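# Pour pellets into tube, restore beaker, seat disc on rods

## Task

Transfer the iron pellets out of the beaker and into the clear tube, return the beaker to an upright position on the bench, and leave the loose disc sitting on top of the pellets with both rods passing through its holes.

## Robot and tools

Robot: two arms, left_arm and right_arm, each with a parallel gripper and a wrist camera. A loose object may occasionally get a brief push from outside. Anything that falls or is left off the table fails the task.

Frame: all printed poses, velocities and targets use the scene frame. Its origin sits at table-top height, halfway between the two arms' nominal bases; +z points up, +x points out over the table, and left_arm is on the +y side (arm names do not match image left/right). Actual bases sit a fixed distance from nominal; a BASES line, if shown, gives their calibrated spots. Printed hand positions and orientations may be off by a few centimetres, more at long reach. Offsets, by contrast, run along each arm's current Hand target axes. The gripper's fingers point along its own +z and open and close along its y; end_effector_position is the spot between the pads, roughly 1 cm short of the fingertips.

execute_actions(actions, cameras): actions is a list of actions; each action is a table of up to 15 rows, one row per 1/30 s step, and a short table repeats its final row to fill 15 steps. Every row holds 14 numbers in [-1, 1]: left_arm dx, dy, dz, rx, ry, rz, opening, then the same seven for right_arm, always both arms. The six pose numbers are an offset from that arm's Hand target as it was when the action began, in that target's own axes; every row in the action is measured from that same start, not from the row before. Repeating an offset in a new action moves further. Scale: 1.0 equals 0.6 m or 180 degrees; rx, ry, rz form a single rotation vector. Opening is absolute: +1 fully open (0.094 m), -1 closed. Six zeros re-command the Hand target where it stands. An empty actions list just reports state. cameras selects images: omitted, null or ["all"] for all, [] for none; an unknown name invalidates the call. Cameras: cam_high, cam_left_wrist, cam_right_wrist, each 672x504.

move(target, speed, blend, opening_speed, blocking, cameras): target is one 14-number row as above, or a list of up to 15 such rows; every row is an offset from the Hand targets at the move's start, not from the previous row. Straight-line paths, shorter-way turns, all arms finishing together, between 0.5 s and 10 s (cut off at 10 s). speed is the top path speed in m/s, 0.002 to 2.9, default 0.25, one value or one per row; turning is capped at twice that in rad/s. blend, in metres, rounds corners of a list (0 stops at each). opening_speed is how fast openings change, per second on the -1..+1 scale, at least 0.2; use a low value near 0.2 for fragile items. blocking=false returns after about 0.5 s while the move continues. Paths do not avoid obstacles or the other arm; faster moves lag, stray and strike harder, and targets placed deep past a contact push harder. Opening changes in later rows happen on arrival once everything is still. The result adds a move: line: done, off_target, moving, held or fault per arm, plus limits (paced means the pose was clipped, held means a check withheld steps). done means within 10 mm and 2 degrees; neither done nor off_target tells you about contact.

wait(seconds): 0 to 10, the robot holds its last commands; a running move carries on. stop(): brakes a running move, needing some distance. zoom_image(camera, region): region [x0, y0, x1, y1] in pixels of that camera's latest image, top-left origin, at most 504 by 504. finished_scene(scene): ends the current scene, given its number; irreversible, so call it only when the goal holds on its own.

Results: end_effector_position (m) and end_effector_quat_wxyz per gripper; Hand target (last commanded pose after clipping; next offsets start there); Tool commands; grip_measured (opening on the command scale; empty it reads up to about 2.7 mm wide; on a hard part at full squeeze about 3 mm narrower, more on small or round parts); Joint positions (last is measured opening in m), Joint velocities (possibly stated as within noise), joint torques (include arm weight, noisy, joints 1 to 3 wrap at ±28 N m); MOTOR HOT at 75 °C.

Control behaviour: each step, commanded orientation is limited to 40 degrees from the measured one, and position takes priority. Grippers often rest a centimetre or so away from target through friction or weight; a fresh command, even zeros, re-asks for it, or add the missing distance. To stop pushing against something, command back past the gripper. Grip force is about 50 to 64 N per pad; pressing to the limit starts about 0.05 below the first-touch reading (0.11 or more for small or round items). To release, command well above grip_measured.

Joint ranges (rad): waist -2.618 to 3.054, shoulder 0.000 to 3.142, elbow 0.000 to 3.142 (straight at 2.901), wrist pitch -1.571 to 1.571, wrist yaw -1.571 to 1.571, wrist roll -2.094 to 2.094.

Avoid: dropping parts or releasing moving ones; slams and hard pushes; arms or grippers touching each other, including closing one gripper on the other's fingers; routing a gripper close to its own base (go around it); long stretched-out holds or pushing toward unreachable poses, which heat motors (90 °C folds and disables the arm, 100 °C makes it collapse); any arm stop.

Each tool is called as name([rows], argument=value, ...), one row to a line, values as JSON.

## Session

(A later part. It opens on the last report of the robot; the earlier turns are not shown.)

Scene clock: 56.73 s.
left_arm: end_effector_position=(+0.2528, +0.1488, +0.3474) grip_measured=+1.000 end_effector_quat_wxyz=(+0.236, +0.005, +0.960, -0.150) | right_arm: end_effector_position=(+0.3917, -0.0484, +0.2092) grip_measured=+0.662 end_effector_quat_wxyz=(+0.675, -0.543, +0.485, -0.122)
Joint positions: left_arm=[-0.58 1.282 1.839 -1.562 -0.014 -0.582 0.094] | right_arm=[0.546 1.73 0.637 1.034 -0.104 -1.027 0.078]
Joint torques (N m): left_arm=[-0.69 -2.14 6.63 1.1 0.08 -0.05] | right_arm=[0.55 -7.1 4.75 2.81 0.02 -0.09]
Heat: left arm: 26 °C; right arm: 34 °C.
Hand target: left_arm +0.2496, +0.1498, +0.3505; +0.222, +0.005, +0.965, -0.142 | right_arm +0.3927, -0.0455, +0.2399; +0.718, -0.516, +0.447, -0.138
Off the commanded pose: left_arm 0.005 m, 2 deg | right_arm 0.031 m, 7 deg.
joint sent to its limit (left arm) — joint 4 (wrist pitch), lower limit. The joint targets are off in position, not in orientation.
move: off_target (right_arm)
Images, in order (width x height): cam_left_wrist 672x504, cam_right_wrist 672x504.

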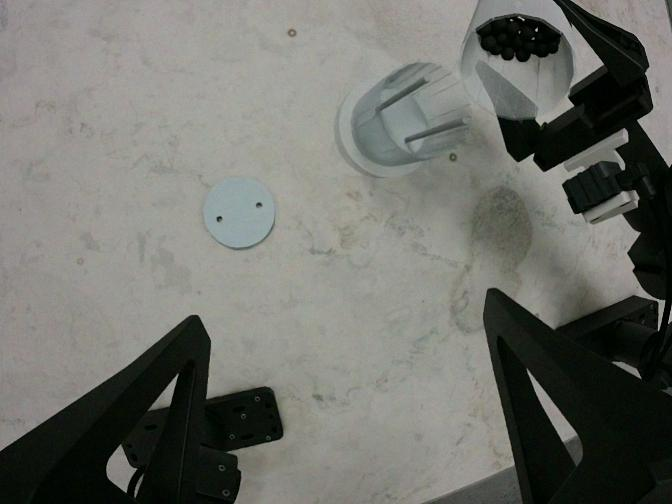

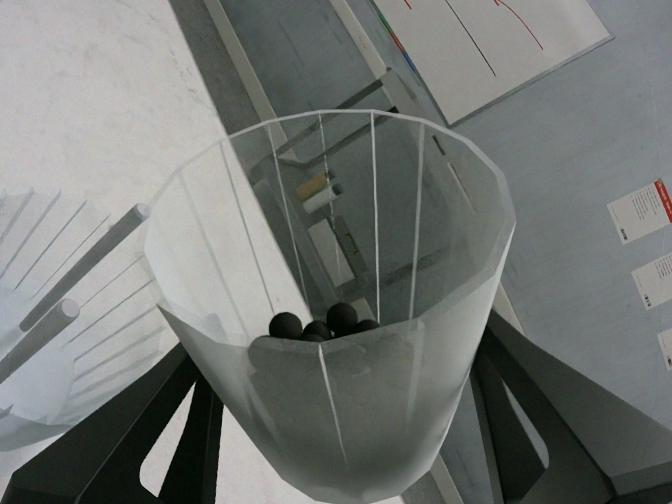

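move(target=[0,0,0,0,0,0,1, 0.0137,0.0171,0,0,0,-0.0833,0.3], speed=0.06, cameras=["cam_left_wrist","cam_right_wrist","cam_high"])

zoom_image(camera="cam_left_wrist", region=[320, 0, 672, 240])

Scene clock: 60.40 s.
left_arm: end_effector_position=(+0.2528, +0.1488, +0.3474) grip_measured=+1.000 end_effector_quat_wxyz=(+0.236, +0.005, +0.960, -0.150) | right_arm: end_effector_position=(+0.3930, -0.0475, +0.1976) grip_measured=+0.662 end_effector_quat_wxyz=(+0.653, -0.603, +0.406, -0.213)
Joint positions: left_arm=[-0.58 1.282 1.839 -1.562 -0.014 -0.582 0.094] | right_arm=[0.546 1.783 0.628 1.099 -0.104 -1.3 0.078]
Joint torques (N m): left_arm=[-0.87 -2.11 6.52 1.14 0.06 -0.12] | right_arm=[0.16 -7.35 4.33 2.77 -0.03 -0.06]
Heat: left arm: 26 °C; right arm: 33 °C.
Hand target: left_arm +0.2496, +0.1498, +0.3505; +0.222, +0.005, +0.965, -0.142 | right_arm +0.3946, -0.0465, +0.2270; +0.693, -0.570, +0.375, -0.230
Off the commanded pose: left_arm 0.005 m, 2 deg | right_arm 0.029 m, 7 deg.
joint sent to its limit (left arm) — joint 4 (wrist pitch), lower limit. The joint targets are off in position, not in orientation.
move: off_target (right_arm)

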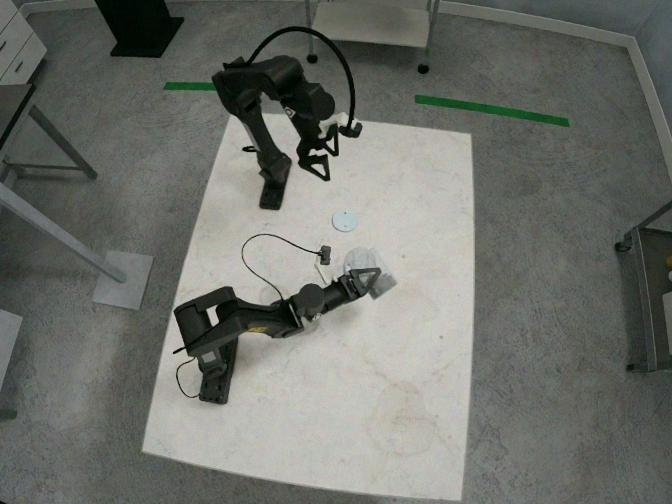

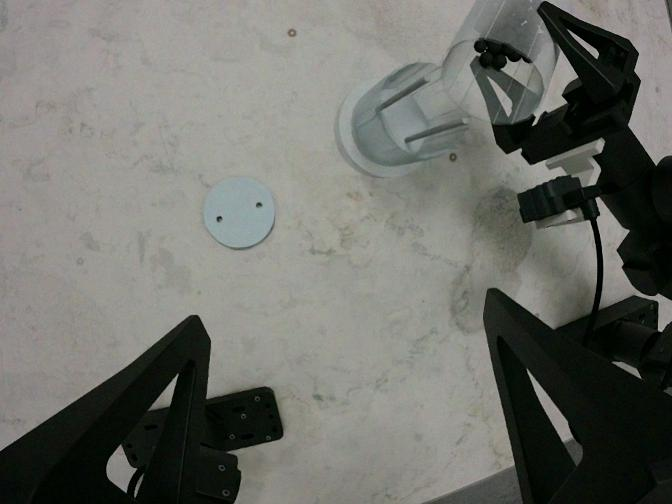

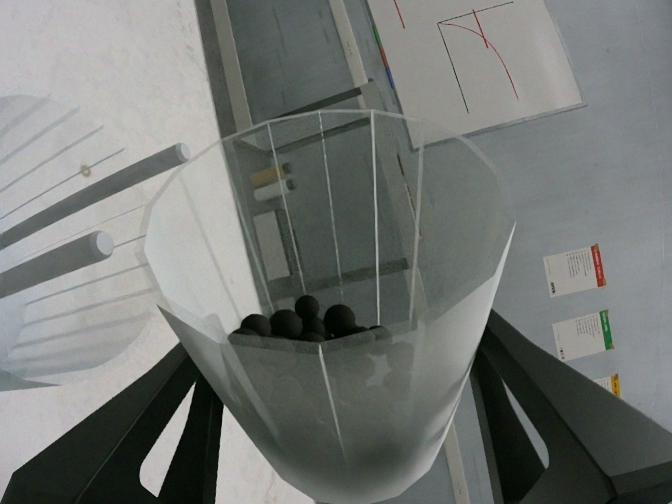

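Scaled by 1.432 from the camera's 672x504 image, which has a finer 960x720 frame.

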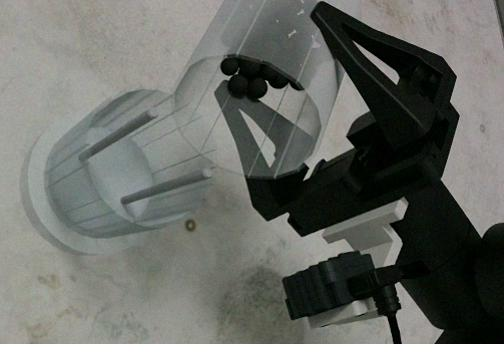

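move(target=[0,0,0,0,0,0,1, -0.0065,0.0017,-0.005,0,0,-0.0833,0.3], speed=0.05, cameras=["cam_left_wrist","cam_right_wrist"])

zoom_image(camera="cam_left_wrist", region=[320, 0, 672, 240])

Scene clock: 64.73 s.
left_arm: end_effector_position=(+0.2528, +0.1488, +0.3474) grip_measured=+1.000 end_effector_quat_wxyz=(+0.236, +0.005, +0.960, -0.150) | right_arm: end_effector_position=(+0.3911, -0.0497, +0.1940) grip_measured=+0.662 end_effector_quat_wxyz=(+0.617, -0.652, +0.325, -0.298)
Joint positions: left_arm=[-0.58 1.282 1.839 -1.562 -0.014 -0.582 0.094] | right_arm=[0.546 1.783 0.614 1.106 -0.099 -1.564 0.078]
Joint torques (N m): left_arm=[-0.95 -2.09 6.6 1.14 0.08 -0.12] | right_arm=[0.66 -7.95 4.27 2.78 0.03 -0.05]
Heat: left arm: 26 °C; right arm: 33 °C.
Hand target: left_arm +0.2496, +0.1498, +0.3505; +0.222, +0.005, +0.965, -0.142 | right_arm +0.3898, -0.0452, +0.2268; +0.657, -0.614, +0.298, -0.319
Off the commanded pose: left_arm 0.005 m, 2 deg | right_arm 0.033 m, 8 deg.
joint sent to its limit (left arm) — joint 4 (wrist pitch), lower limit. The joint targets are off in position, not in orientation.
move: off_target (right_arm)
Images, in order (width x height): cam_left_wrist 672x504, cam_right_wrist 672x504.

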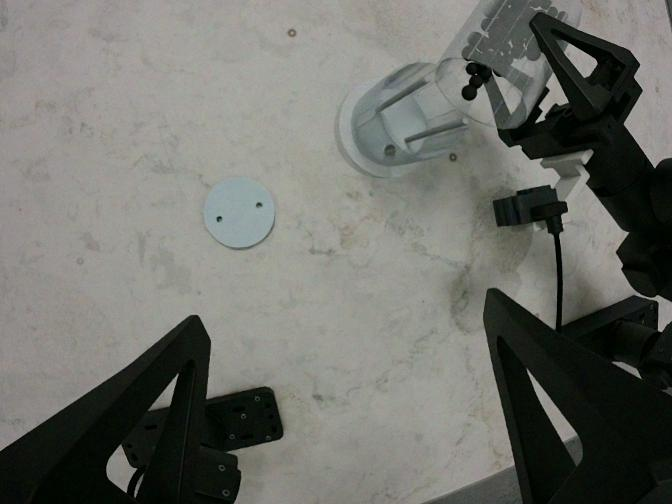

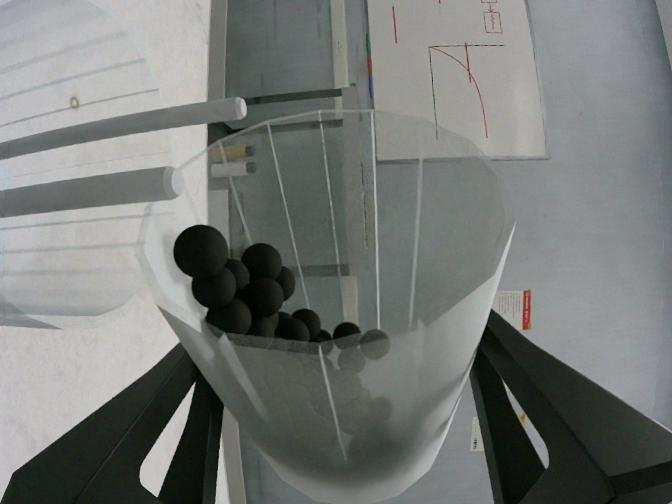

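Scaled by 1.432 from the camera's 672x504 image, which has a finer 960x720 frame.

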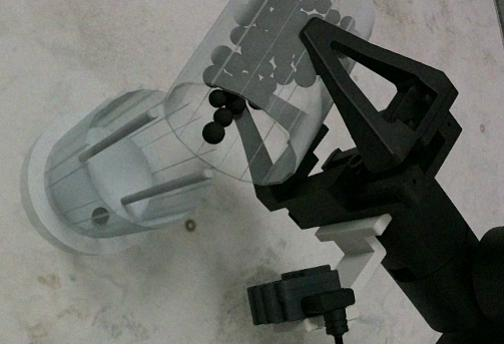

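move(target=[0,0,0,0,0,0,1, -0.0167,0,0,0,0,-0.0556,0.3], speed=0.05, cameras=["cam_left_wrist","cam_right_wrist"])

zoom_image(camera="cam_left_wrist", region=[320, 0, 672, 240])

Scene clock: 71.00 s.
left_arm: end_effector_position=(+0.2528, +0.1488, +0.3474) grip_measured=+1.000 end_effector_quat_wxyz=(+0.236, +0.005, +0.960, -0.150) | right_arm: end_effector_position=(+0.3878, -0.0435, +0.2084) grip_measured=+0.662 end_effector_quat_wxyz=(-0.602, +0.659, -0.259, +0.368)
Joint positions: left_arm=[-0.58 1.282 1.839 -1.562 -0.014 -0.582 0.094] | right_arm=[0.575 1.783 0.614 1.165 -0.061 -1.745 0.078]
Joint torques (N m): left_arm=[-0.85 -2.07 6.79 1.09 0.06 -0.02] | right_arm=[0.87 -7.98 4.01 2.26 -0.01 0.03]
Heat: left arm: 26 °C; right arm: 34 °C.
Hand target: left_arm +0.2496, +0.1498, +0.3505; +0.222, +0.005, +0.965, -0.142 | right_arm +0.3835, -0.0374, +0.2268; -0.627, +0.638, -0.243, +0.375
Off the commanded pose: left_arm 0.005 m, 2 deg | right_arm 0.020 m, 4 deg.
joint sent to its limit (left arm) — joint 4 (wrist pitch), lower limit. The joint targets are off in position, not in orientation.
move: off_target (right_arm)
Images, in order (width x height): cam_left_wrist 672x504, cam_right_wrist 672x504.

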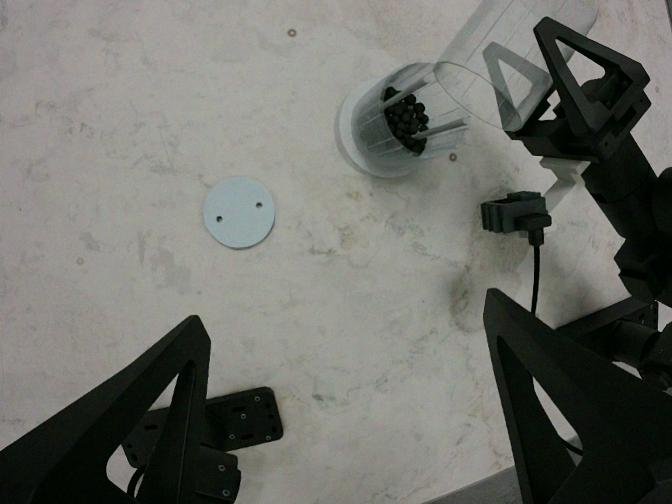

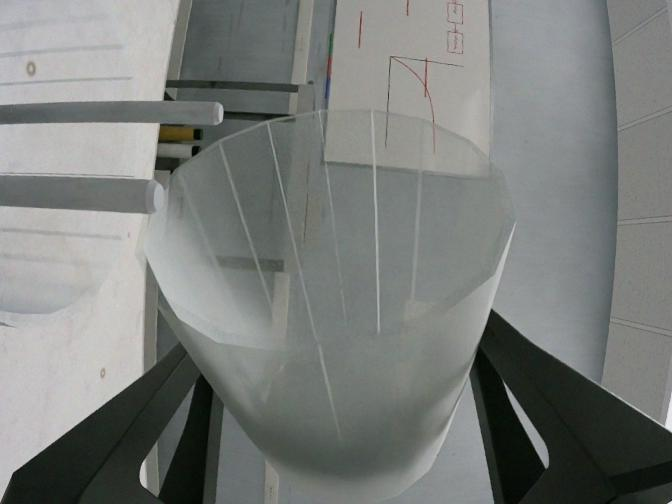

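Scaled by 1.432 from the camera's 672x504 image, which has a finer 960x720 frame.

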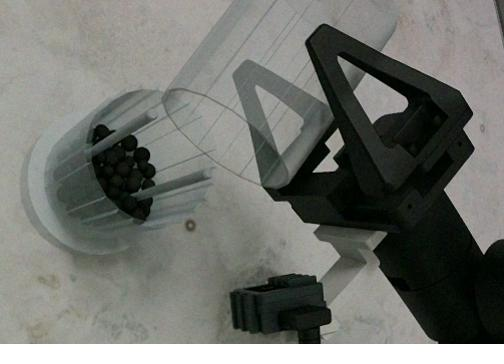

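move([
  [0,0,0,0,0,0,1, 0.137,-0.0097,0,0,0,0,0.3],
  [0,0,0,0,0,0,1, 0.2,-0.0097,0,0,0,0.5556,0.3],
], speed=0.16, blend=0.02, cameras=["cam_high","cam_right_wrist"])

Scene clock: 78.77 s.
left_arm: end_effector_position=(+0.2528, +0.1488, +0.3474) grip_measured=+1.000 end_effector_quat_wxyz=(+0.236, +0.005, +0.960, -0.150) | right_arm: end_effector_position=(+0.4472, -0.1271, +0.2369) grip_measured=+0.662 end_effector_quat_wxyz=(+0.679, -0.230, +0.655, +0.239)
Joint positions: left_arm=[-0.58 1.282 1.839 -1.562 -0.014 -0.582 0.094] | right_arm=[0.232 1.783 0.728 1.094 -0.432 0.016 0.078]
Joint torques (N m): left_arm=[-0.51 -2.04 6.52 1.14 0.08 -0.04] | right_arm=[-0.64 -8.54 7.2 1.53 -0.06 0.14]
Heat: left arm: 26 °C; right arm: 32 °C.
Hand target: left_arm +0.2496, +0.1498, +0.3505; +0.222, +0.005, +0.965, -0.142 | right_arm +0.4547, -0.1305, +0.2534; +0.690, -0.224, +0.645, +0.239
Off the commanded pose: left_arm 0.005 m, 2 deg | right_arm 0.018 m, 2 deg.
joint sent to its limit (left arm) — joint 4 (wrist pitch), lower limit. The joint targets are off in position, not in orientation.
move: off_target (right_arm)
Images, in order (width x height): cam_high 672x504, cam_right_wrist 672x504.

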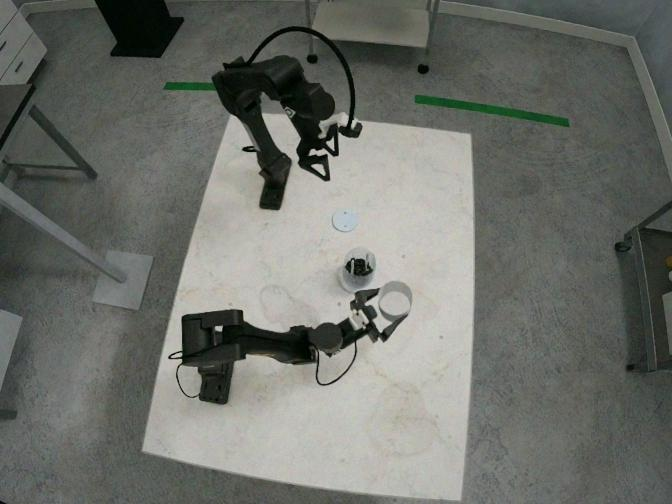

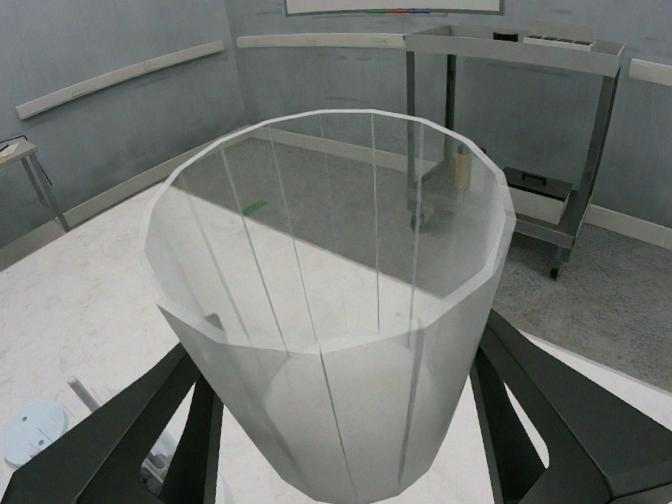

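move(target=[0,0,0,0,0,0,1, 0.21,-0.1468,0.0063,0.1555,0.0381,-0.0012,0.3], speed=0.15, cameras=["cam_right_wrist"])

Scene clock: 82.37 s.
left_arm: end_effector_position=(+0.2528, +0.1488, +0.3474) grip_measured=+1.000 end_effector_quat_wxyz=(+0.236, +0.005, +0.960, -0.150) | right_arm: end_effector_position=(+0.5095, -0.2007, +0.1037) grip_measured=+0.662 end_effector_quat_wxyz=(+0.647, -0.063, +0.758, +0.059)
Joint positions: left_arm=[-0.58 1.282 1.839 -1.562 -0.014 -0.582 0.094] | right_arm=[0.233 2.175 0.807 1.211 0.071 0.02 0.078]
Joint torques (N m): left_arm=[-0.84 -2.35 6.43 1.14 0.07 -0.11] | right_arm=[0.9 -8.84 5.61 2.46 0.12 -0.1]
Heat: left arm: 26 °C; right arm: 33 °C.
Hand target: left_arm +0.2496, +0.1498, +0.3505; +0.222, +0.005, +0.965, -0.142 | right_arm +0.5189, -0.1920, +0.1279; +0.685, -0.065, +0.723, +0.061
Off the commanded pose: left_arm 0.005 m, 2 deg | right_arm 0.027 m, 6 deg.
joint sent to its limit (left arm) — joint 4 (wrist pitch), lower limit. The joint targets are off in position, not in orientation.
move: off_target (right_arm)
Images, in order (width x height): cam_right_wrist 672x504.

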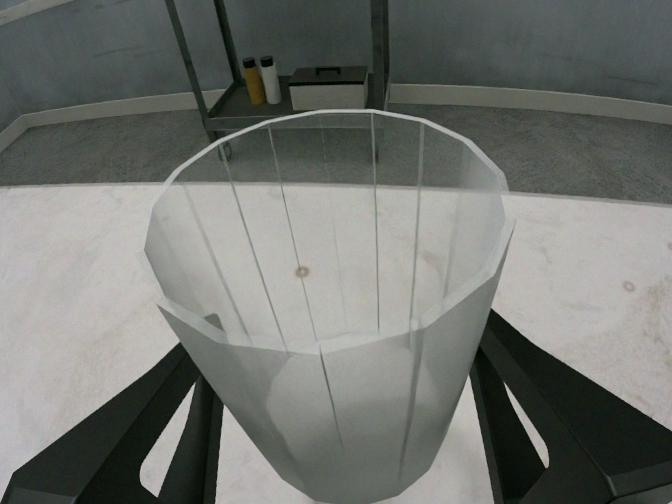

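move([
  [0,0,0,0,0,0,1, 0.06,0,0.0,0,-0.0195,0,0.3],
  [0,0,0,0,0,0,1, 0.072,0,0.0,0,-0.0195,0,0.3],
], speed=[0.08,0.03], cameras=["cam_right_wrist"])

Scene clock: 84.33 s.
left_arm: end_effector_position=(+0.2528, +0.1488, +0.3474) grip_measured=+1.000 end_effector_quat_wxyz=(+0.236, +0.005, +0.960, -0.150) | right_arm: end_effector_position=(+0.5110, -0.1992, +0.0601) grip_measured=+0.662 end_effector_quat_wxyz=(+0.664, -0.060, +0.743, +0.060)
Joint positions: left_arm=[-0.58 1.282 1.839 -1.562 -0.014 -0.582 0.094] | right_arm=[0.238 2.398 0.844 1.441 0.079 0.018 0.078]
Joint torques (N m): left_arm=[-0.85 -1.83 6.74 1.13 0.08 -0.07] | right_arm=[0.65 -8.9 4.05 2.72 0.09 -0.14]
Heat: left arm: 26 °C; right arm: 33 °C.
Hand target: left_arm +0.2496, +0.1498, +0.3505; +0.222, +0.005, +0.965, -0.142 | right_arm +0.5166, -0.1925, +0.0848; +0.707, -0.063, +0.702, +0.063
Off the commanded pose: left_arm 0.005 m, 2 deg | right_arm 0.026 m, 7 deg.
joint sent to its limit (left arm) — joint 4 (wrist pitch), lower limit. The joint targets are off in position, not in orientation.
move: off_target (right_arm)
Images, in order (width x height): cam_right_wrist 672x504.

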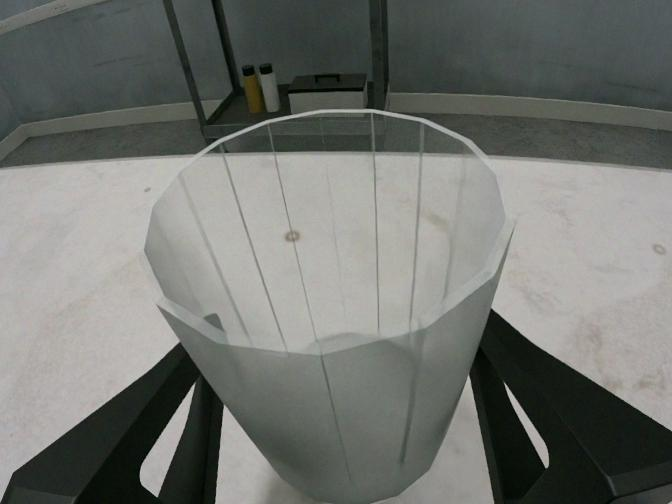

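move(target=[0,0,0,0,0,0,1, 0.013,0,0.0,0,0,0,0.3], speed=0.03, cameras=["cam_right_wrist"])

Scene clock: 85.77 s.
left_arm: end_effector_position=(+0.2528, +0.1488, +0.3474) grip_measured=+1.000 end_effector_quat_wxyz=(+0.236, +0.005, +0.960, -0.150) | right_arm: end_effector_position=(+0.5129, -0.1990, +0.0595) grip_measured=+0.662 end_effector_quat_wxyz=(+0.668, -0.059, +0.740, +0.060)
Joint positions: left_arm=[-0.58 1.282 1.839 -1.562 -0.014 -0.582 0.094] | right_arm=[0.238 2.413 0.855 1.456 0.08 0.018 0.078]
Joint torques (N m): left_arm=[-0.91 -2.07 6.74 1.12 0.06 -0.08] | right_arm=[0.66 -8.61 3.78 2.58 0.06 -0.08]
Heat: left arm: 26 °C; right arm: 33 °C.
Hand target: left_arm +0.2496, +0.1498, +0.3505; +0.222, +0.005, +0.965, -0.142 | right_arm +0.5167, -0.1925, +0.0770; +0.707, -0.063, +0.702, +0.063
Off the commanded pose: left_arm 0.005 m, 2 deg | right_arm 0.019 m, 6 deg.
joint sent to its limit (left arm) — joint 4 (wrist pitch), lower limit. The joint targets are off in position, not in orientation.
joint sent to its limit (right arm) — joint 4 (wrist pitch), upper limit. The joint targets are off in position, not in orientation.
move: off_target (right_arm)
Images, in order (width x height): cam_right_wrist 672x504.

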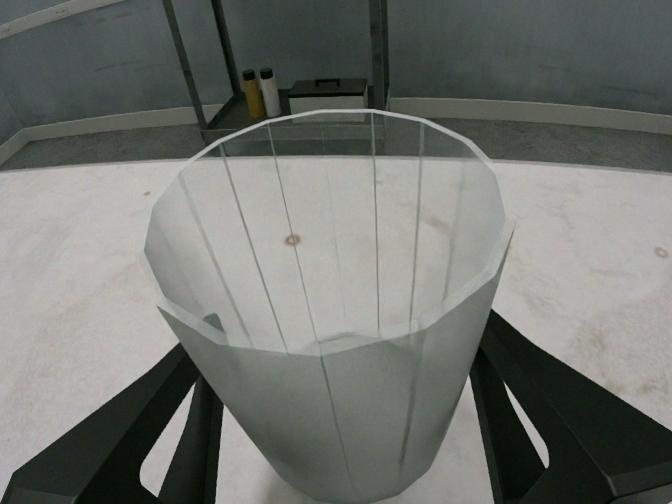

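move(target=[0,0,0,0,0,0,1, 0.003,0,0.0,0,0,0,1], speed=0.03, opening_speed=0.3, cameras=["cam_right_wrist"])

Scene clock: 88.83 s.
left_arm: end_effector_position=(+0.2528, +0.1488, +0.3474) grip_measured=+1.000 end_effector_quat_wxyz=(+0.236, +0.005, +0.960, -0.150) | right_arm: end_effector_position=(+0.5121, -0.1992, +0.0560) grip_measured=+0.998 end_effector_quat_wxyz=(+0.666, -0.060, +0.741, +0.059)
Joint positions: left_arm=[-0.58 1.282 1.839 -1.562 -0.014 -0.582 0.094] | right_arm=[0.238 2.422 0.855 1.461 0.08 0.016 0.094]
Joint torques (N m): left_arm=[-0.7 -2.17 6.5 1.16 0.04 -0.14] | right_arm=[0.62 -9.02 3.86 2.56 0.06 -0.09]
Heat: left arm: 26 °C; right arm: 34 °C.
Hand target: left_arm +0.2496, +0.1498, +0.3505; +0.222, +0.005, +0.965, -0.142 | right_arm +0.5167, -0.1925, +0.0752; +0.707, -0.063, +0.702, +0.063
Off the commanded pose: left_arm 0.005 m, 2 deg | right_arm 0.021 m, 7 deg.
joint sent to its limit (left arm) — joint 4 (wrist pitch), lower limit. The joint targets are off in position, not in orientation.
joint sent to its limit (right arm) — joint 4 (wrist pitch), upper limit. The joint targets are off in position, not in orientation.
move: off_target (right_arm)
Images, in order (width x height): cam_right_wrist 672x504.

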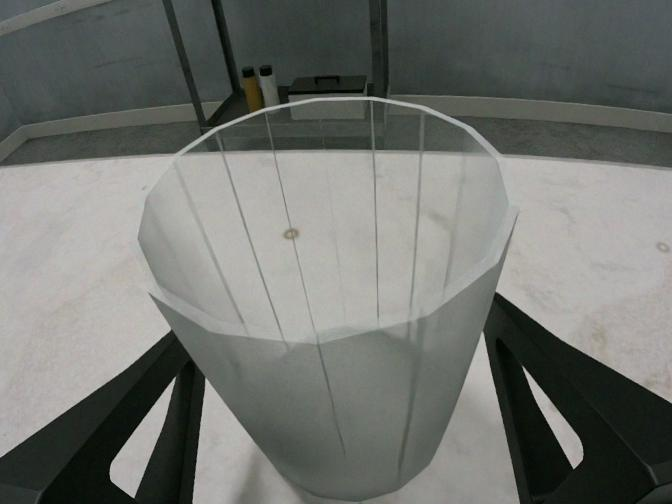

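move(target=[0.0878,0.1403,0.3003,0.0403,0.1834,0.4837,1, -0.1,0.002,-0.2028,0,0.14,0,1], speed=0.16)

Scene clock: 98.43 s.
left_arm: end_effector_position=(+0.2830, +0.1826, +0.1530) grip_measured=+1.000 end_effector_quat_wxyz=(-0.002, +0.696, +0.718, +0.001) | right_arm: end_effector_position=(+0.3997, -0.2150, +0.1261) grip_measured=+0.998 end_effector_quat_wxyz=(+0.532, -0.081, +0.841, +0.045)
Joint positions: left_arm=[-0.402 1.548 1.362 -1.389 -0.003 1.121 0.094] | right_arm=[0.276 1.56 0.501 0.614 0.099 0.035 0.094]
Joint torques (N m): left_arm=[-0.76 -5.15 5.49 0.51 0.02 0.11] | right_arm=[0.54 -8.92 4.05 1.42 0.1 0.16]
Heat: left arm: 26 °C; right arm: 33 °C.
Hand target: left_arm +0.2851, +0.1781, +0.1499; +0.000, +0.707, +0.707, +0.000 | right_arm +0.3963, -0.2130, +0.1343; +0.537, -0.076, +0.839, +0.048
Off the commanded pose: left_arm 0.006 m, 2 deg | right_arm 0.009 m, 1 deg.
move: done

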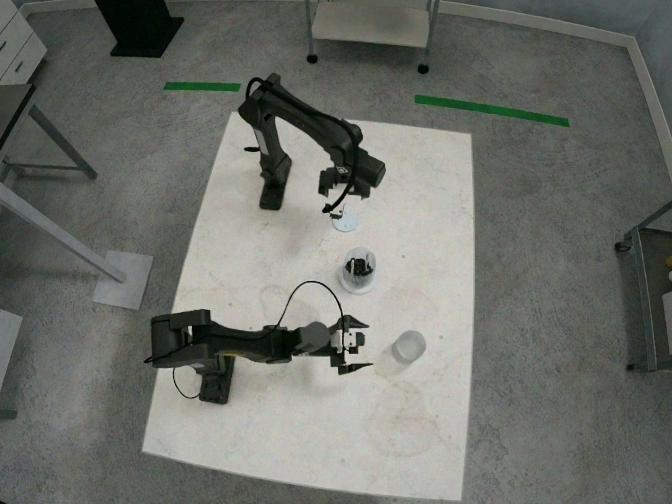

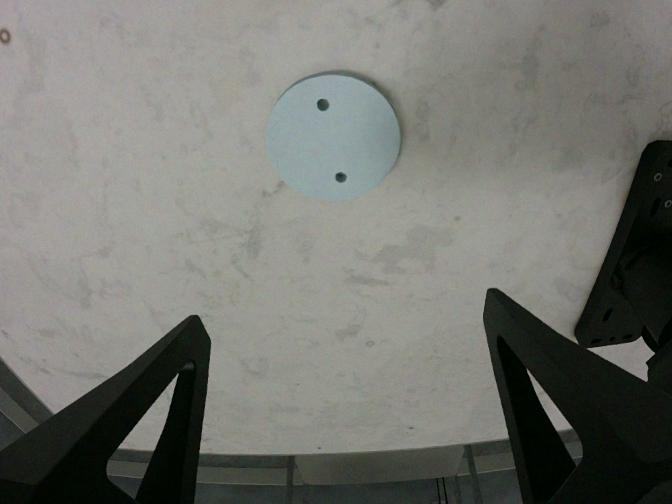

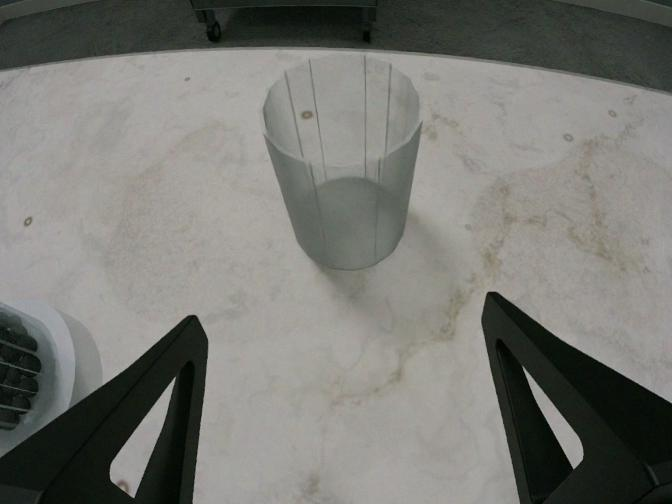

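move(target=[-0.0115,0.0073,0.1667,0,0,0,1, 0.0003,0.123,-0.0635,-0.4353,-0.1147,-0.0953,-0.6], speed=0.16)

Scene clock: 105.73 s.
left_arm: end_effector_position=(+0.2890, +0.1756, +0.0540) grip_measured=+1.000 end_effector_quat_wxyz=(-0.001, +0.702, +0.713, +0.002) | right_arm: end_effector_position=(+0.3483, -0.1507, +0.1489) grip_measured=-0.598 end_effector_quat_wxyz=(+0.503, -0.477, +0.525, +0.493)
Joint positions: left_arm=[-0.417 1.631 1.048 -0.988 -0.004 1.121 0.094] | right_arm=[-0.051 2.037 0.789 0.879 -1.549 -0.332 0.019]
Joint torques (N m): left_arm=[-0.79 -5.48 5.07 0.5 0.01 0] | right_arm=[0.64 -7.47 5.04 1.2 -0.38 -0.2]
Heat: left arm: 25 °C; right arm: 32 °C.
Hand target: left_arm +0.2895, +0.1712, +0.0499; +0.000, +0.707, +0.707, +0.000 | right_arm +0.3490, -0.1466, +0.1500; +0.500, -0.500, +0.500, +0.500
Off the commanded pose: left_arm 0.006 m, 1 deg | right_arm 0.004 m, 4 deg.
joint sent to its limit (right arm) — joint 5 (wrist yaw), lower limit. The joint targets still meet the commanded pose.
move: off_target (right_arm)

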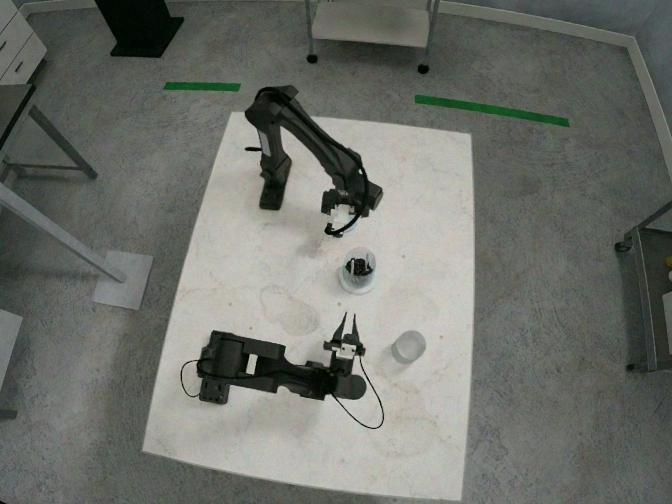

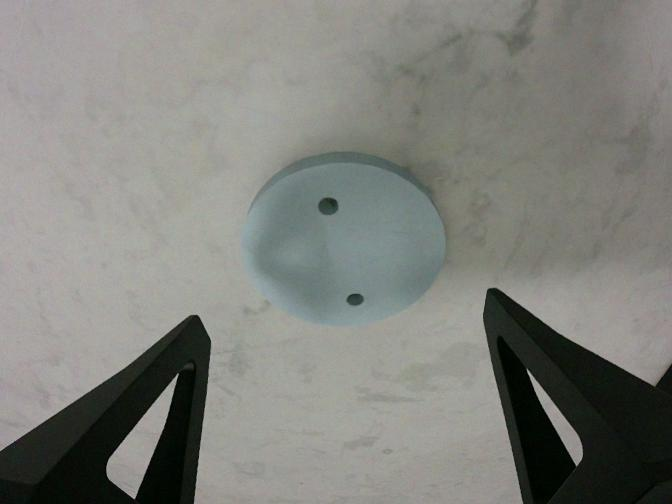

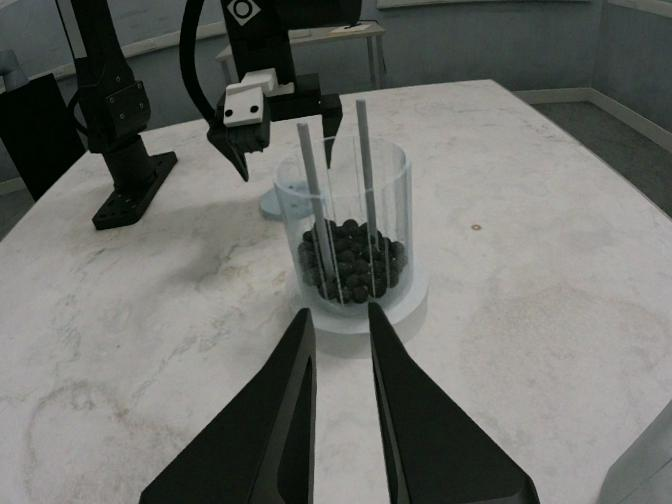

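move(target=[0,-0.0025,0.0658,0,0,0,1, 0,0,0,0,0,0,-0.6], speed=0.08, cameras=["cam_left_wrist","cam_right_wrist"])

zoom_image(camera="cam_left_wrist", region=[150, 180, 550, 420])

Scene clock: 107.97 s.
left_arm: end_effector_position=(+0.2876, +0.1766, +0.0142) grip_measured=+1.000 end_effector_quat_wxyz=(-0.003, +0.702, +0.713, +0.002) | right_arm: end_effector_position=(+0.3483, -0.1507, +0.1489) grip_measured=-0.598 end_effector_quat_wxyz=(+0.503, -0.477, +0.525, +0.493)
Joint positions: left_arm=[-0.417 1.694 0.944 -0.824 -0.006 1.121 0.094] | right_arm=[-0.051 2.037 0.789 0.879 -1.549 -0.332 0.019]
Joint torques (N m): left_arm=[-1.09 -5.56 4.71 0.58 0.05 -0.02] | right_arm=[0.72 -7.43 5.22 1.18 -0.35 -0.15]
Heat: left arm: 25 °C; right arm: 32 °C.
Hand target: left_arm +0.2880, +0.1712, +0.0104; +0.000, +0.707, +0.707, +0.000 | right_arm +0.3490, -0.1466, +0.1500; +0.500, -0.500, +0.500, +0.500
Off the commanded pose: left_arm 0.007 m, 1 deg | right_arm 0.004 m, 4 deg.
joint sent to its limit (right arm) — joint 5 (wrist yaw), lower limit. The joint targets still meet the commanded pose.
move: off_target (right_arm)
Images, in order (width x height): cam_left_wrist 672x504, cam_right_wrist 672x504.

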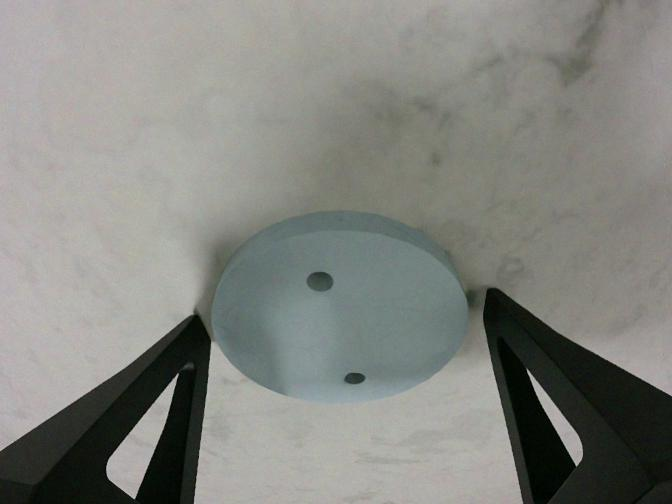

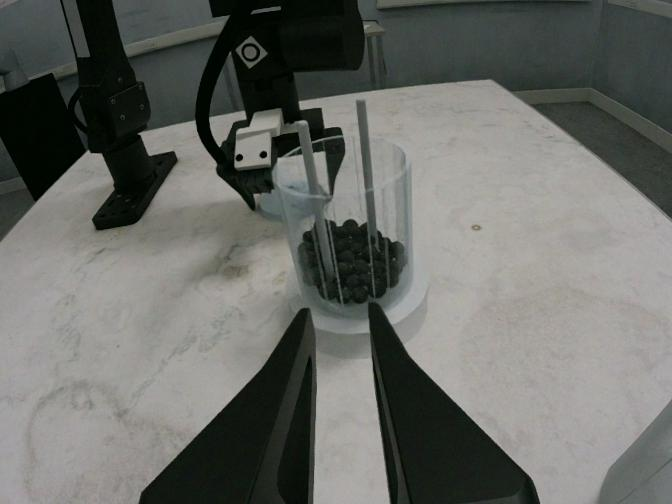

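Scaled by 1.260 from the camera's 672x504 image, which has a finer 960x720 frame.

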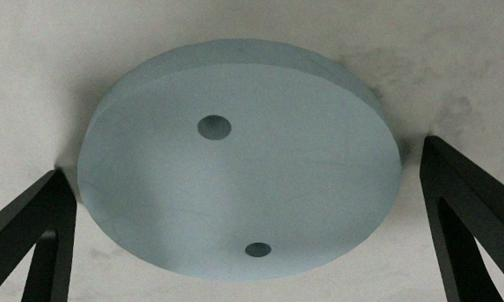

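move(target=[0,0,-0.003,0,0,0,0.45, 0,0,0,0,0,0,-0.6], opening_speed=0.25, cameras=["cam_left_wrist","cam_right_wrist"])

zoom_image(camera="cam_left_wrist", region=[290, 260, 390, 400])

zoom_image(camera="cam_right_wrist", region=[220, 60, 460, 360])

Scene clock: 111.27 s.
left_arm: end_effector_position=(+0.2876, +0.1766, +0.0142) grip_measured=+0.668 end_effector_quat_wxyz=(-0.003, +0.702, +0.713, +0.002) | right_arm: end_effector_position=(+0.3483, -0.1507, +0.1489) grip_measured=-0.598 end_effector_quat_wxyz=(+0.504, -0.478, +0.525, +0.492)
Joint positions: left_arm=[-0.417 1.694 0.944 -0.824 -0.006 1.121 0.078] | right_arm=[-0.051 2.037 0.789 0.879 -1.549 -0.333 0.019]
Joint torques (N m): left_arm=[-0.9 -5.85 5.18 0.47 0.04 -0.08] | right_arm=[0.57 -7.42 5.19 1.16 -0.37 -0.13]
Heat: left arm: 25 °C; right arm: 32 °C.
Hand target: left_arm +0.2880, +0.1712, +0.0122; +0.000, +0.707, +0.707, +0.000 | right_arm +0.3490, -0.1466, +0.1500; +0.500, -0.500, +0.500, +0.500
Off the commanded pose: left_arm 0.006 m, 1 deg | right_arm 0.004 m, 4 deg.
joint sent to its limit (right arm) — joint 5 (wrist yaw), lower limit. The joint targets still meet the commanded pose.
move: off_target (right_arm)
Images, in order (width x height): cam_left_wrist 672x504, cam_right_wrist 672x504.

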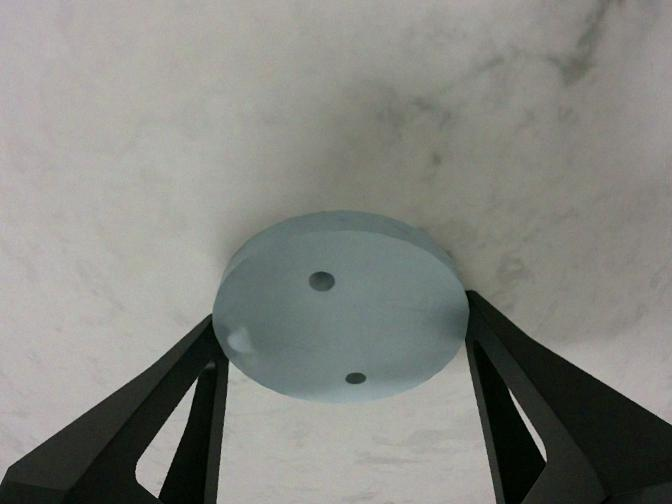

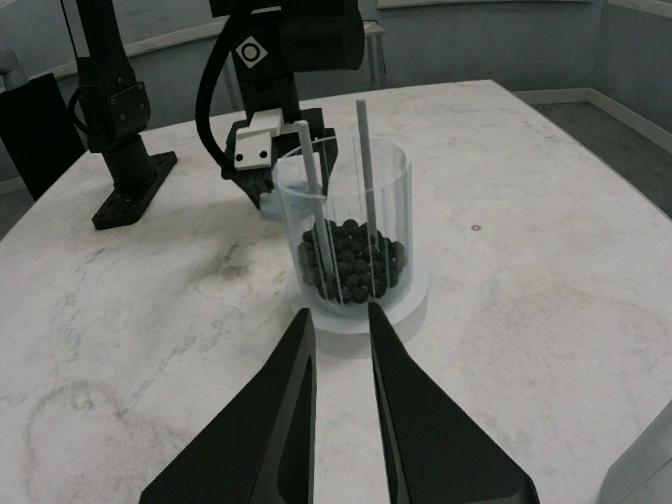

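Scaled by 3.600 from the camera's 672x504 image, which has a finer 960x720 frame.

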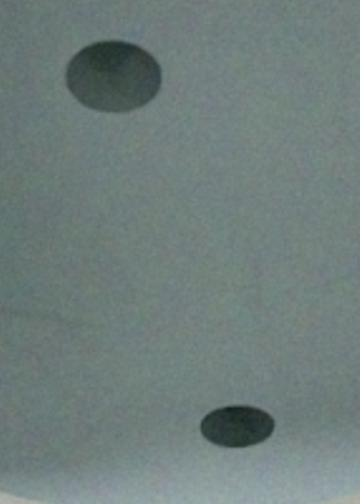

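Scaled by 1.680 from the camera's 672x504 image, which has a finer 960x720 frame.

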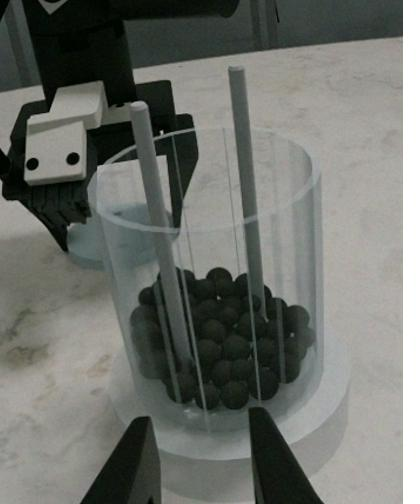

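move([
  [0,0,-0.38,0,0,0,0.45, 0,0,0,0,0,0,-0.6],
  [-0.34,0.0233,-0.355,0,0,-0.689,0.45, 0,0,0,0,0,0,-0.6],
  [-0.34,0.0233,-0.3133,0,0,-0.689,0.45, 0,0,0,0,0,0,-0.6],
], speed=[0.15,0.2,0.08], blend=[0.04,0.005,0], cameras=["cam_left_wrist","cam_right_wrist"])

zoom_image(camera="cam_left_wrist", region=[190, 20, 450, 280])

Scene clock: 121.57 s.
left_arm: end_effector_position=(+0.3018, -0.0329, +0.2054) grip_measured=+0.668 end_effector_quat_wxyz=(+0.026, -0.284, +0.956, -0.067) | right_arm: end_effector_position=(+0.3483, -0.1507, +0.1489) grip_measured=-0.598 end_effector_quat_wxyz=(+0.504, -0.478, +0.525, +0.492)
Joint positions: left_arm=[-0.873 2.066 2.214 -1.574 0.003 -1.468 0.078] | right_arm=[-0.051 2.037 0.789 0.879 -1.549 -0.333 0.019]
Joint torques (N m): left_arm=[-0.84 -9.5 5.78 0.56 0 -0.13] | right_arm=[0.53 -7.53 5.05 1.16 -0.38 -0.14]
Heat: left arm: 26 °C; right arm: 32 °C.
Hand target: left_arm +0.3019, -0.0328, +0.2001; +0.000, -0.292, +0.956, +0.000 | right_arm +0.3490, -0.1466, +0.1500; +0.500, -0.500, +0.500, +0.500
Off the commanded pose: left_arm 0.005 m, 8 deg | right_arm 0.004 m, 4 deg.
joint sent to its limit (left arm) — joint 4 (wrist pitch), lower limit. The joint targets are off in position and orientation.
joint sent to its limit (right arm) — joint 5 (wrist yaw), lower limit. The joint targets still meet the commanded pose.
move: off_target (left_arm, right_arm)
Images, in order (width x height): cam_left_wrist 672x504, cam_right_wrist 672x504.

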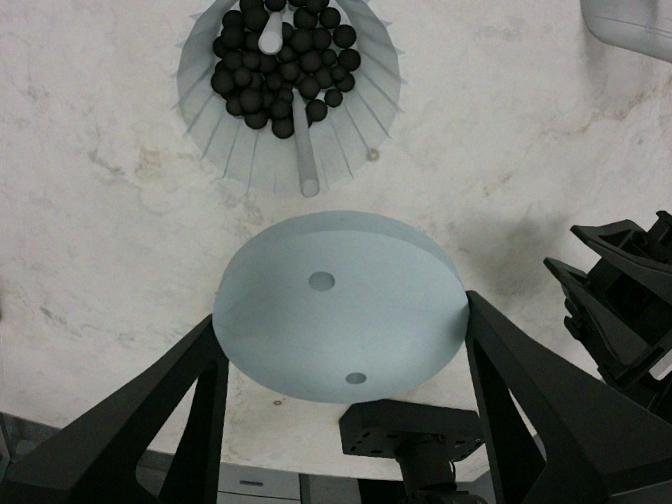

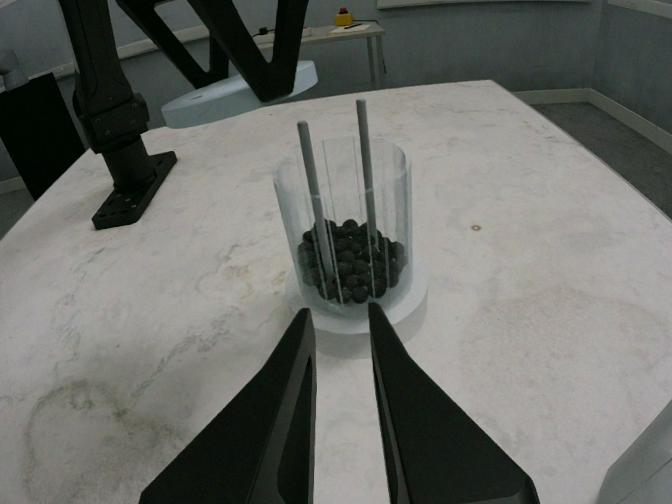

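Scaled by 1.938 from the camera's 672x504 image, which has a finer 960x720 frame.

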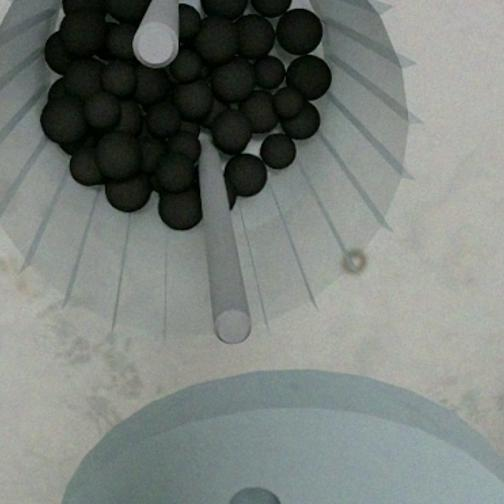

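move(target=[-0.0908,0.0052,0.0168,0,0,0.0095,0.45, 0,0,0,0,0,0,-0.6], speed=0.06, cameras=["cam_left_wrist","cam_right_wrist"])

zoom_image(camera="cam_left_wrist", region=[190, 60, 470, 300])

zoom_image(camera="cam_right_wrist", region=[220, 40, 420, 200])

Scene clock: 126.13 s.
left_arm: end_effector_position=(+0.3416, +0.0005, +0.1926) grip_measured=+0.668 end_effector_quat_wxyz=(+0.024, -0.285, +0.957, -0.051) | right_arm: end_effector_position=(+0.3483, -0.1507, +0.1489) grip_measured=-0.598 end_effector_quat_wxyz=(+0.504, -0.478, +0.525, +0.492)
Joint positions: left_arm=[-0.746 2.099 2.214 -1.574 0.009 -1.341 0.078] | right_arm=[-0.051 2.037 0.789 0.879 -1.549 -0.335 0.019]
Joint torques (N m): left_arm=[0.53 -9.21 7.16 0.46 -0.04 0.08] | right_arm=[0.69 -7.46 5.2 1.16 -0.36 -0.13]
Heat: left arm: 26 °C; right arm: 32 °C.
Hand target: left_arm +0.3453, +0.0002, +0.1900; +0.000, -0.278, +0.961, +0.000 | right_arm +0.3490, -0.1466, +0.1500; +0.500, -0.500, +0.500, +0.500
Off the commanded pose: left_arm 0.005 m, 6 deg | right_arm 0.004 m, 4 deg.
joint sent to its limit (left arm) — joint 4 (wrist pitch), lower limit. The joint targets are off in position and orientation.
joint sent to its limit (right arm) — joint 5 (wrist yaw), lower limit. The joint targets still meet the commanded pose.
move: off_target (left_arm, right_arm)
Images, in order (width x height): cam_left_wrist 672x504, cam_right_wrist 672x504.

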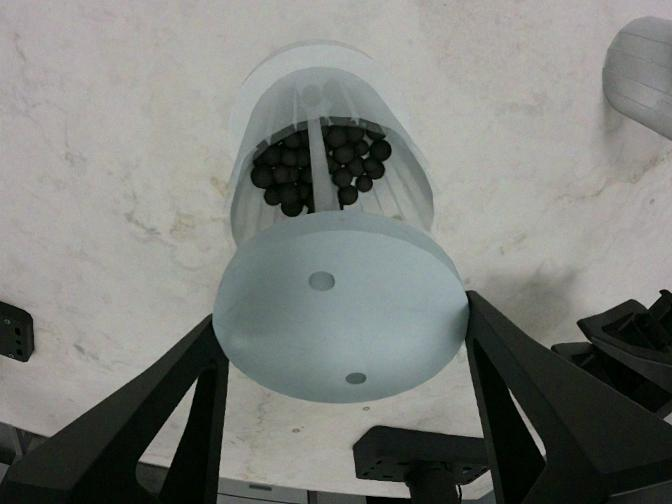

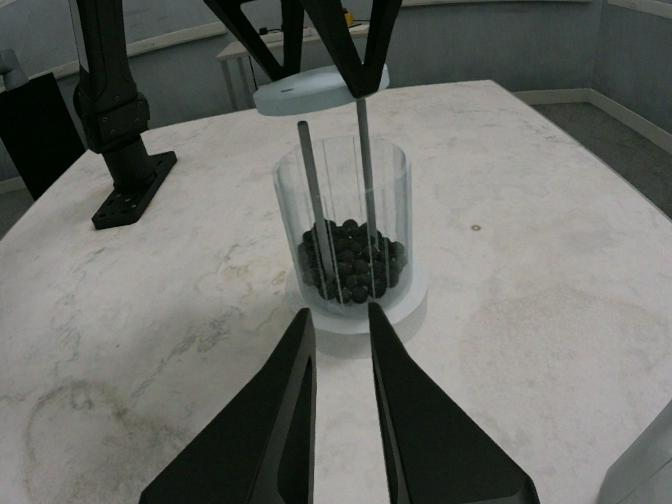

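Scaled by 1.800 from the camera's 672x504 image, which has a finer 960x720 frame.

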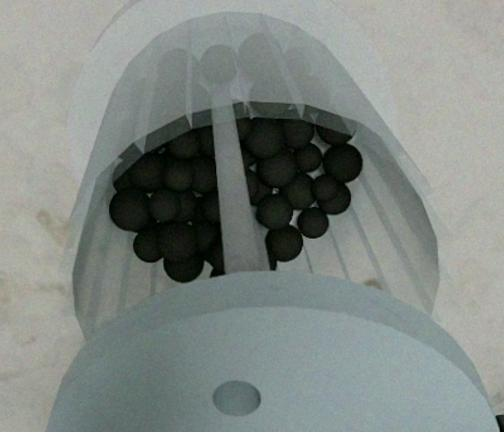

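Scaled by 2.520 from the camera's 672x504 image, which has a finer 960x720 frame.

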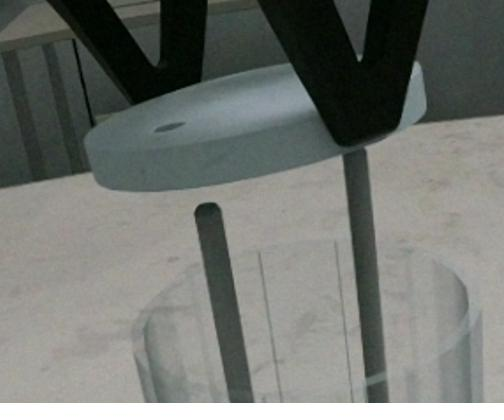

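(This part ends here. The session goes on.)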